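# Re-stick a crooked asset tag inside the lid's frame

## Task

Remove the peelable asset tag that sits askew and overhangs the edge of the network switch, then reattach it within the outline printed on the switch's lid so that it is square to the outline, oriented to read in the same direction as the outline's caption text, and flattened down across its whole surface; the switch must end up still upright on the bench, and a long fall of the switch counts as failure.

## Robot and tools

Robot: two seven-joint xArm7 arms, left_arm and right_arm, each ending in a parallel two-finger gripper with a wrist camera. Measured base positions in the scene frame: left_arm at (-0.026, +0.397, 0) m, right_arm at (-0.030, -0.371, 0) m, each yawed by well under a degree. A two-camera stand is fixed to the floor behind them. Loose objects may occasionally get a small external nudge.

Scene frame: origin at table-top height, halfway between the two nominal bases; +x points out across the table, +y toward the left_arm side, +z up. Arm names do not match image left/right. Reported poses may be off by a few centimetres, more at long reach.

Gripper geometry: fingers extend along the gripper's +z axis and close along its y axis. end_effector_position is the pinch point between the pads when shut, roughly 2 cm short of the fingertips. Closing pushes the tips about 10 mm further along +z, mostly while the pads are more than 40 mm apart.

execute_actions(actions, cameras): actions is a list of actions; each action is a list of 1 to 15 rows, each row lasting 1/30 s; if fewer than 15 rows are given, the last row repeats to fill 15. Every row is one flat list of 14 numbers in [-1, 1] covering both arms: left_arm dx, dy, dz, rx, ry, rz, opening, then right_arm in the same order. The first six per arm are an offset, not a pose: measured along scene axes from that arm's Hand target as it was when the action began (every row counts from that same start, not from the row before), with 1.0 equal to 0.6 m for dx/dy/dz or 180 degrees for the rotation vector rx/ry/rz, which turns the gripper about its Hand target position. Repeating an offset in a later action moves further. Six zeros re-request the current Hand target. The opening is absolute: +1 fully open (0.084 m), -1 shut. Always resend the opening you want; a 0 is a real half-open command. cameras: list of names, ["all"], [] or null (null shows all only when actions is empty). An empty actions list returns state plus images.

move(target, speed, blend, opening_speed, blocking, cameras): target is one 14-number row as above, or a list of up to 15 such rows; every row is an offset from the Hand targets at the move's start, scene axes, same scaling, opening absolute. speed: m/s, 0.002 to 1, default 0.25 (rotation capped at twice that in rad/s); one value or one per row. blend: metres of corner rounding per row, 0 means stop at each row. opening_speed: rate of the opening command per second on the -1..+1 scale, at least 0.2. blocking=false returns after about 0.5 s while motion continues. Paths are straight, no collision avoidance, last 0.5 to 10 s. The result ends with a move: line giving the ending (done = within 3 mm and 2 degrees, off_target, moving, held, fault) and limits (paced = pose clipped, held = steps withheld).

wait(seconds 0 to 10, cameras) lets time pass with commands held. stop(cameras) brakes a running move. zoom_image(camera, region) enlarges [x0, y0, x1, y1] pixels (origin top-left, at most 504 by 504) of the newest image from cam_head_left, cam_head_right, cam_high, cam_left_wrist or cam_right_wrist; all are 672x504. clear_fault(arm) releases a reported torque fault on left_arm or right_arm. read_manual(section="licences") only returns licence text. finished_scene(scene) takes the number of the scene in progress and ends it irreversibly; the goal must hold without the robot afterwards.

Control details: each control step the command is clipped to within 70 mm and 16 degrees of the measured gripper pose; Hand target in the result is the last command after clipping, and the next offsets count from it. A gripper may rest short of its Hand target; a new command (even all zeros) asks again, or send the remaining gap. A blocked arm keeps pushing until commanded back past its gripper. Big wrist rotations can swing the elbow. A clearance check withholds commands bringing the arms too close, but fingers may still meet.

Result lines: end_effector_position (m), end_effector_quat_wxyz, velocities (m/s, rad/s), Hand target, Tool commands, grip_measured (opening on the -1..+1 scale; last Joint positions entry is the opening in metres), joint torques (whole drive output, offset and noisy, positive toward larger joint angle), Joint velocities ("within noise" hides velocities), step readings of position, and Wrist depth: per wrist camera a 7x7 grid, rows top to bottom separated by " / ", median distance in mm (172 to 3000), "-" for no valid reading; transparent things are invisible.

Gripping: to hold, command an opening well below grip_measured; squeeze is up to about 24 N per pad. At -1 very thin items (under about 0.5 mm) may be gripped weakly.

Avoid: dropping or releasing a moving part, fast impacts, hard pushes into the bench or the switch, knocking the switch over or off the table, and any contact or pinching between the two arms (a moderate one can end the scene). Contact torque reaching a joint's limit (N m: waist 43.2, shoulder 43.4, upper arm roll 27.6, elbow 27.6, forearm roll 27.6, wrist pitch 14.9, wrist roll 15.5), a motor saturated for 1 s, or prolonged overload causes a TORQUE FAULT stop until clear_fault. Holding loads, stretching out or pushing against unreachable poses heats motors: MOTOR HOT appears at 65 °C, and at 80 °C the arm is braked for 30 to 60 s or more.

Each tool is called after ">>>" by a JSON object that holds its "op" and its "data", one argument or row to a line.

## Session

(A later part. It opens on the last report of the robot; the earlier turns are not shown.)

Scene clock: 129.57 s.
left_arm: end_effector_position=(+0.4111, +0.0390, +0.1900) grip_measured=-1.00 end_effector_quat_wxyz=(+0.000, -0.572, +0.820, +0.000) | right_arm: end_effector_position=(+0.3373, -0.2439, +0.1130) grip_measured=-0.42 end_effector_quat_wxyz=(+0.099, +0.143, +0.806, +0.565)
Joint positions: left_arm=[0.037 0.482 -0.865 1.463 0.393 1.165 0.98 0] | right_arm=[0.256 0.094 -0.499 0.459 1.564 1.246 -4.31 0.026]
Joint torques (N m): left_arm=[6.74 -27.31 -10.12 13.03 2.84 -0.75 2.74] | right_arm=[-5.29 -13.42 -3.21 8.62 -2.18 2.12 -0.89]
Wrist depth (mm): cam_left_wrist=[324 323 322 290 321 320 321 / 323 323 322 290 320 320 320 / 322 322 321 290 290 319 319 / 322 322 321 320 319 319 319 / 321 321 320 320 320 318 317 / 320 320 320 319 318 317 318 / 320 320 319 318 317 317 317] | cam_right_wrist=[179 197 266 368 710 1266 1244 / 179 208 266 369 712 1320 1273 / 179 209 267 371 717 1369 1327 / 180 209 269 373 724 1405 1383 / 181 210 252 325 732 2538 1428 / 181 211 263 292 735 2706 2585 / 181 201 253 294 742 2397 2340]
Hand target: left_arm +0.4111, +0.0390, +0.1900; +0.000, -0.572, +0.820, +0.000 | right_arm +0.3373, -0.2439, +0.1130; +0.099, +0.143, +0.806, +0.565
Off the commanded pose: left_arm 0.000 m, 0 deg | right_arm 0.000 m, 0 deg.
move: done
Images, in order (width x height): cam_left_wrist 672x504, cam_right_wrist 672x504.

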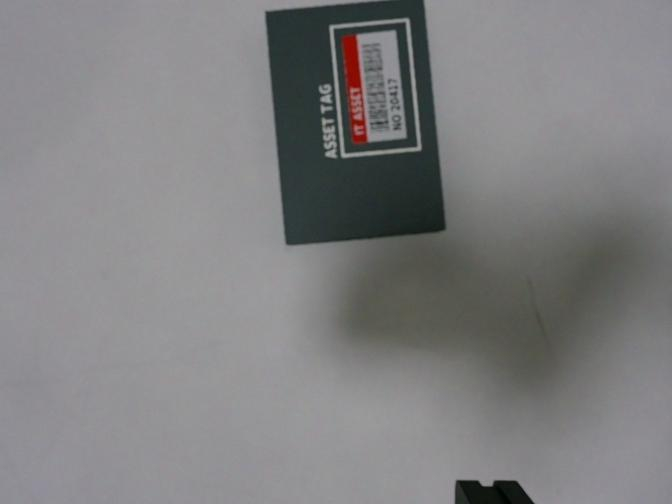

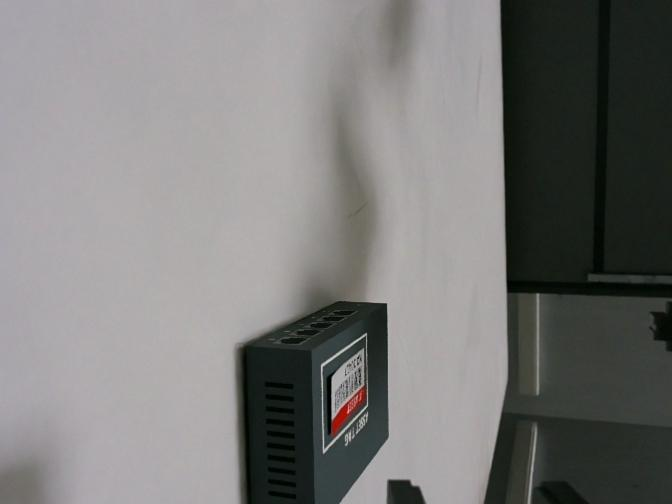

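>>> {"op": "move", "data": {
  "target": [
    [0,0,0,0,0,0.5,-1, 0,-0.1,0,0,0,0,-0.4],
    [-0.047,-0.2282,-0.2,0,0,-0.9694,-1, 0,-0.1,0,0,0,0,-0.4]
  ],
  "blend": [0.02,0],
  "speed": 0.2,
  "cameras": ["cam_left_wrist"]
}}

Scene clock: 140.43 s.
left_arm: end_effector_position=(+0.3829, -0.0979, +0.0700) grip_measured=-1.00 end_effector_quat_wxyz=(+0.000, +0.792, +0.611, +0.000) | right_arm: end_effector_position=(+0.3373, -0.3039, +0.1130) grip_measured=-0.42 end_effector_quat_wxyz=(+0.099, +0.143, +0.806, +0.565)
Joint positions: left_arm=[-0.658 0.769 -0.291 1.737 0.24 1.002 -2.327 0] | right_arm=[0.149 0.158 -0.595 0.528 1.397 1.361 -4.313 0.026]
Joint torques (N m): left_arm=[-7.05 -43.6 -0.79 13.66 -2.39 -0.47 -3] | right_arm=[-5.32 -6.03 -3.63 13.9 -2.24 2.14 -1.26]
Wrist depth (mm): cam_left_wrist=[204 204 203 202 202 201 201 / 203 203 202 202 201 201 200 / 203 202 202 201 201 200 200 / 203 202 201 201 201 200 199 / 202 201 201 201 194 199 199 / 202 201 201 200 - - 198 / 201 201 200 200 - - 198] | cam_right_wrist=[179 197 266 368 705 1315 1300 / 180 209 267 369 713 1364 1332 / 180 209 267 372 717 1425 1369 / 180 210 268 374 610 1162 294 / 180 210 269 316 361 321 292 / 181 211 270 320 619 320 295 / 181 200 253 377 626 2286 2279]
Hand target: left_arm +0.3829, -0.0979, +0.0700; +0.000, +0.792, +0.611, +0.000 | right_arm +0.3373, -0.3039, +0.1130; +0.099, +0.143, +0.806, +0.565
Off the commanded pose: left_arm 0.000 m, 0 deg | right_arm 0.000 m, 0 deg.
move: done
Images, in order (width x height): cam_left_wrist 672x504.

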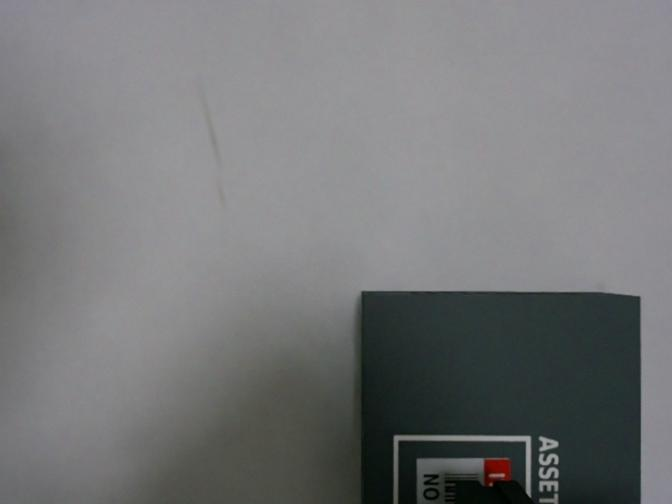

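>>> {"op": "move", "data": {
  "target": [
    [-0.002,0.0005,-0.0255,0,0,0,-1,0,0,0,0,0,0,-0.4],
    [-0.002,0.0005,-0.0343,0,0,0,-1,0,0,0,0,0,0,-0.4],
    [-0.002,0.0005,-0.0265,0,0,0,-1,0,0,0,0,0,0,-0.4],
    [0.0125,-0.0033,-0.0265,0,0,0,-1,0,0,0,0,0,0,-0.4],
    [0.0125,-0.0033,-0.0343,0,0,0,-1,0,0,0,0,0,0,-0.4],
    [0.0125,-0.0033,-0.0265,0,0,0,-1,0,0,0,0,0,0,-0.4],
    [-0.0165,0.0043,-0.0265,0,0,0,-1,0,0,0,0,0,0,-0.4],
    [-0.0165,0.0043,-0.0343,0,0,0,-1,0,0,0,0,0,0,-0.4],
    [-0.0165,0.0043,-0.0265,0,0,0,-1,0,0,0,0,0,0,-0.4]
  ],
  "blend": [0.001,0,0.001,0.001,0,0.001,0.001,0,0],
  "speed": [0.05,0.02,0.03,0.03,0.02,0.03,0.03,0.02,0.03]
}}

>>> {"op": "move", "data": {
  "target": [
    [0.0098,-0.0215,0,0,0,0,-1,0,0,0,0,0,0,-0.4],
    [0.0098,-0.0215,-0.0078,0,0,0,-1,0,0,0,0,0,0,-0.4],
    [0.0098,-0.0215,0,0,0,0,-1,0,0,0,0,0,0,-0.4],
    [0.0243,-0.0253,0,0,0,0,-1,0,0,0,0,0,0,-0.4],
    [0.0243,-0.0253,-0.0078,0,0,0,-1,0,0,0,0,0,0,-0.4],
    [0.0243,-0.0253,0,0,0,0,-1,0,0,0,0,0,0,-0.4],
    [-0.0047,-0.0176,0,0,0,0,-1,0,0,0,0,0,0,-0.4],
    [-0.0047,-0.0176,-0.0078,0,0,0,-1,0,0,0,0,0,0,-0.4],
    [-0.0047,-0.0176,0,0,0,0,-1,0,0,0,0,0,0,-0.4]
  ],
  "blend": [0.001,0,0.001,0.001,0,0.001,0.001,0,0],
  "speed": [0.03,0.02,0.03,0.03,0.02,0.03,0.03,0.02,0.03]
}}

>>> {"op": "move", "data": {
  "target": [
    [0.0098,-0.0215,0,0,0,0,-1,0,0,0,0,0,0,-0.4],
    [0.0098,-0.0215,-0.0078,0,0,0,-1,0,0,0,0,0,0,-0.4],
    [0.0098,-0.0215,0,0,0,0,-1,0,0,0,0,0,0,-0.4],
    [0.0243,-0.0253,0,0,0,0,-1,0,0,0,0,0,0,-0.4],
    [0.0243,-0.0253,-0.0078,0,0,0,-1,0,0,0,0,0,0,-0.4],
    [0.0243,-0.0253,0,0,0,0,-1,0,0,0,0,0,0,-0.4],
    [-0.0047,-0.0176,0,0,0,0,-1,0,0,0,0,0,0,-0.4],
    [-0.0047,-0.0176,-0.0078,0,0,0,-1,0,0,0,0,0,0,-0.4],
    [-0.0047,-0.0176,0.015,0,0,0,-1,0,0,0,0,0,0,-0.4]
  ],
  "blend": [0.001,0,0.001,0.001,0,0.001,0.001,0,0],
  "speed": [0.03,0.02,0.03,0.03,0.02,0.03,0.03,0.02,0.05],
  "cameras": ["cam_left_wrist","cam_right_wrist"]
}}

Scene clock: 146.67 s.
left_arm: end_effector_position=(+0.3729, -0.0953, +0.0540) grip_measured=-1.00 end_effector_quat_wxyz=(+0.000, +0.792, +0.611, +0.000) | right_arm: end_effector_position=(+0.3373, -0.3039, +0.1130) grip_measured=-0.42 end_effector_quat_wxyz=(+0.099, +0.143, +0.806, +0.565)
Joint positions: left_arm=[-0.66 0.764 -0.289 1.677 0.246 0.95 -2.344 0] | right_arm=[0.149 0.158 -0.595 0.528 1.397 1.361 -4.313 0.026]
Joint torques (N m): left_arm=[6.99 -61.77 -7.19 13.45 -2.59 -0.44 2.76] | right_arm=[-5.12 -5.94 -3.6 13.74 -1.88 2.22 -1.16]
Wrist depth (mm): cam_left_wrist=[188 187 187 186 186 185 185 / 187 186 186 186 185 185 184 / 187 186 185 185 185 184 184 / 186 186 185 185 184 184 183 / 186 185 185 184 184 183 183 / 185 185 184 184 - - - / 185 184 184 184 - - -] | cam_right_wrist=[179 197 266 369 709 1325 1285 / 179 208 266 370 712 1366 1322 / 180 209 267 372 719 1431 1383 / 180 210 268 373 525 301 291 / 180 210 269 316 344 303 292 / 181 210 270 319 534 307 295 / 181 201 253 376 744 2372 2397]
Hand target: left_arm +0.3730, -0.0953, +0.0541; +0.000, +0.792, +0.611, +0.000 | right_arm +0.3373, -0.3039, +0.1130; +0.099, +0.143, +0.806, +0.565
Off the commanded pose: left_arm 0.000 m, 0 deg | right_arm 0.000 m, 0 deg.
move: done

Scene clock: 150.30 s.
left_arm: end_effector_position=(+0.3701, -0.1059, +0.0539) grip_measured=-1.00 end_effector_quat_wxyz=(+0.000, +0.792, +0.611, +0.000) | right_arm: end_effector_position=(+0.3373, -0.3039, +0.1130) grip_measured=-0.42 end_effector_quat_wxyz=(+0.099, +0.143, +0.806, +0.565)
Joint positions: left_arm=[-0.68 0.787 -0.289 1.717 0.248 0.967 -2.357 0] | right_arm=[0.149 0.158 -0.595 0.528 1.397 1.361 -4.313 0.026]
Joint torques (N m): left_arm=[7.18 -61.77 -7.22 13.16 -2.3 -0.23 2.75] | right_arm=[-5.31 -6.04 -3.61 13.73 -1.94 2.09 -1.2]
Wrist depth (mm): cam_left_wrist=[187 187 187 186 186 185 185 / 187 187 186 186 185 185 184 / 187 186 185 185 185 184 184 / 186 186 185 185 184 184 183 / 186 185 185 184 - - - / 185 185 184 184 - - - / 185 184 184 183 - - -] | cam_right_wrist=[179 198 267 368 709 1330 1297 / 179 208 266 370 713 1383 1330 / 180 209 267 371 714 1422 1380 / 180 209 268 373 525 298 283 / 180 210 269 316 328 299 283 / 181 211 270 319 532 296 284 / 181 201 253 377 739 2294 2257]
Hand target: left_arm +0.3701, -0.1059, +0.0541; +0.000, +0.792, +0.611, +0.000 | right_arm +0.3373, -0.3039, +0.1130; +0.099, +0.143, +0.806, +0.565
Off the commanded pose: left_arm 0.000 m, 0 deg | right_arm 0.000 m, 0 deg.
move: done

Scene clock: 154.07 s.
left_arm: end_effector_position=(+0.3673, -0.1165, +0.0631) grip_measured=-1.00 end_effector_quat_wxyz=(+0.000, +0.792, +0.611, +0.000) | right_arm: end_effector_position=(+0.3373, -0.3039, +0.1130) grip_measured=-0.42 end_effector_quat_wxyz=(+0.099, +0.143, +0.806, +0.565)
Joint positions: left_arm=[-0.698 0.797 -0.291 1.764 0.247 1.003 -2.366 0] | right_arm=[0.149 0.158 -0.595 0.528 1.397 1.361 -4.313 0.026]
Joint torques (N m): left_arm=[7.07 -62.51 -7.36 13.38 -2.35 -0.63 2.62] | right_arm=[-5.07 -6.34 -3.47 13.93 -1.67 2.24 -1.25]
Wrist depth (mm): cam_left_wrist=[197 196 195 195 195 194 194 / 196 196 195 195 195 194 193 / 196 195 195 194 194 193 193 / 195 195 195 194 - - - / 195 194 193 193 - - - / 194 194 193 193 - - - / 194 194 193 193 - - -] | cam_right_wrist=[179 198 266 368 703 1320 1288 / 179 208 266 370 713 1383 1322 / 180 209 267 371 721 1414 1372 / 180 210 268 372 526 301 273 / 180 210 269 315 318 301 274 / 181 211 270 319 533 305 276 / 181 200 253 379 625 2309 2192]
Hand target: left_arm +0.3673, -0.1165, +0.0631; +0.000, +0.792, +0.611, +0.000 | right_arm +0.3373, -0.3039, +0.1130; +0.099, +0.143, +0.806, +0.565
Off the commanded pose: left_arm 0.000 m, 0 deg | right_arm 0.000 m, 0 deg.
move: done
Images, in order (width x height): cam_left_wrist 672x504, cam_right_wrist 672x504.

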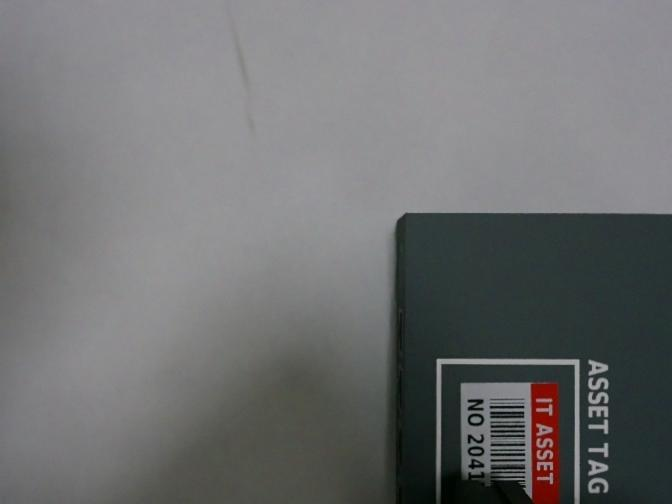

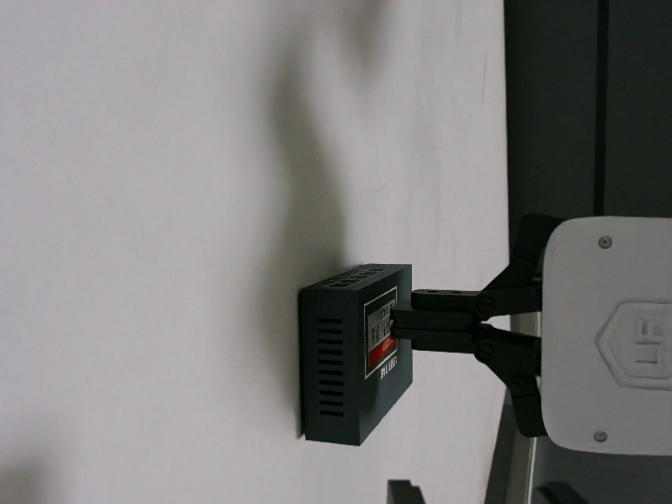

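>>> {"op": "move", "data": {
  "target": [
    [0,0,0.08,0,0,0,-1,0,0,0,0,0,0,-0.4],
    [0.03,0.11,0.21,0,0,0,-1,0,0,0,0,0,0,-0.4],
    [0.073,0.2592,0.2115,0,0,-0.5,-1,0,0,0,0,0,0,-0.4],
    [0.073,0.2592,0.2115,0,0,0.9694,-1,0,0,0,0,0,0,-0.4]
  ],
  "blend": [0.02,0.03,0.02,0],
  "speed": 0.25,
  "cameras": ["cam_left_wrist","cam_right_wrist"]
}}

>>> {"op": "zoom_image", "data": {
  "camera": "cam_left_wrist",
  "region": [250, 0, 460, 250]
}}

>>> {"op": "zoom_image", "data": {
  "camera": "cam_right_wrist",
  "region": [280, 250, 440, 460]
}}

Scene clock: 162.53 s.
left_arm: end_effector_position=(+0.4111, +0.0391, +0.1901) grip_measured=-1.00 end_effector_quat_wxyz=(+0.000, -0.572, +0.820, +0.000) | right_arm: end_effector_position=(+0.3373, -0.3039, +0.1130) grip_measured=-0.42 end_effector_quat_wxyz=(+0.099, +0.143, +0.806, +0.565)
Joint positions: left_arm=[-0.018 0.455 -0.791 1.46 0.348 1.152 1.009 0] | right_arm=[0.149 0.158 -0.595 0.528 1.397 1.361 -4.313 0.026]
Joint torques (N m): left_arm=[7.09 -28.05 -9.4 11.8 1.99 -1.11 2.78] | right_arm=[-5.18 -6.43 -3.47 13.52 -1.5 2.24 -1.17]
Wrist depth (mm): cam_left_wrist=[324 323 322 291 321 321 320 / 323 323 322 291 321 320 320 / 323 321 322 290 290 320 320 / 322 321 321 320 319 319 318 / 321 321 320 320 319 319 318 / 321 321 320 319 318 318 317 / 320 320 320 319 318 317 317] | cam_right_wrist=[179 198 266 368 710 1330 1300 / 179 209 266 369 716 1369 1325 / 180 209 267 371 716 1417 1386 / 180 210 269 373 611 1474 1422 / 181 210 269 316 611 2556 2575 / 181 211 270 320 617 2685 2664 / 181 201 253 379 742 2431 2364]
Hand target: left_arm +0.4111, +0.0391, +0.1900; +0.000, -0.572, +0.820, +0.000 | right_arm +0.3373, -0.3039, +0.1130; +0.099, +0.143, +0.806, +0.565
Off the commanded pose: left_arm 0.000 m, 0 deg | right_arm 0.000 m, 0 deg.
move: done
Images, in order (width x height): cam_left_wrist 672x504, cam_right_wrist 672x504.

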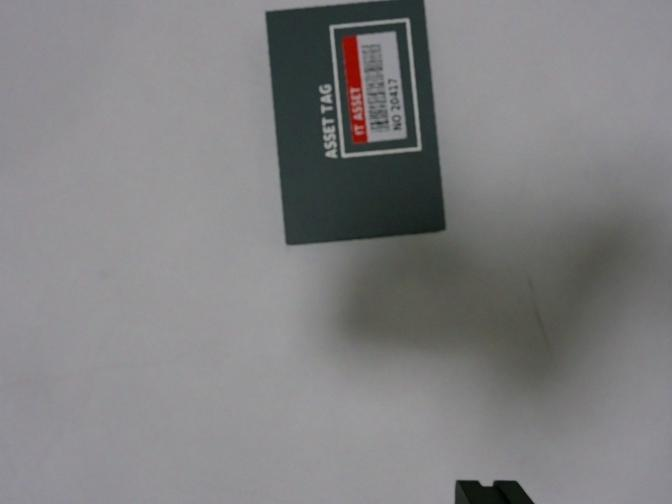

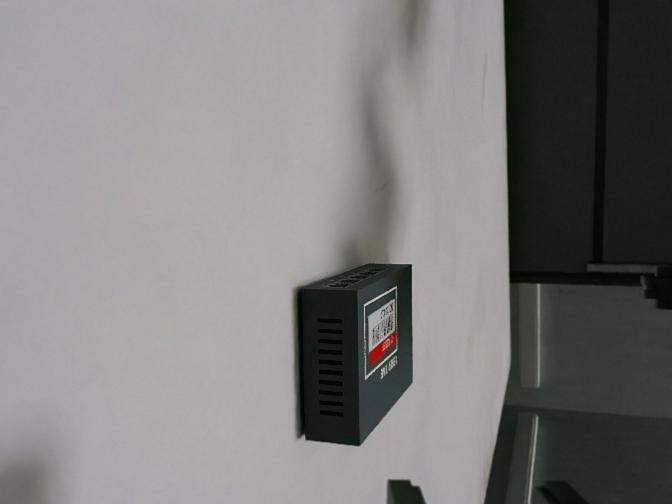

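Scaled by 2.016 from the camera's 672x504 image, which has a finer 960x720 frame.

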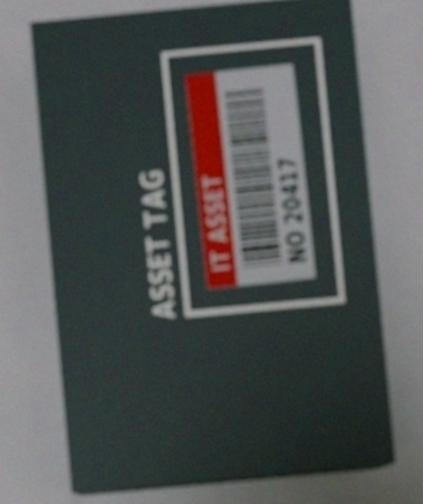

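Scaled by 2.400 from the camera's 672x504 image, which has a finer 960x720 frame.

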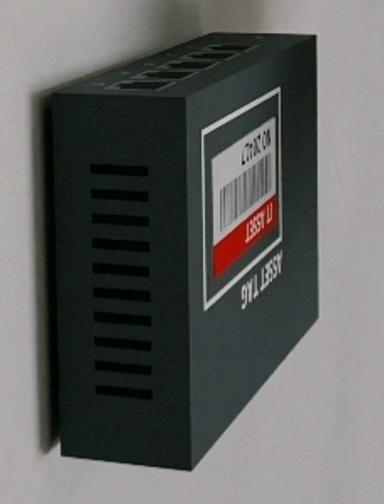

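>>> {"op": "finished_scene", "data": {
  "scene": 2
}}

The scene is finished: the task was done.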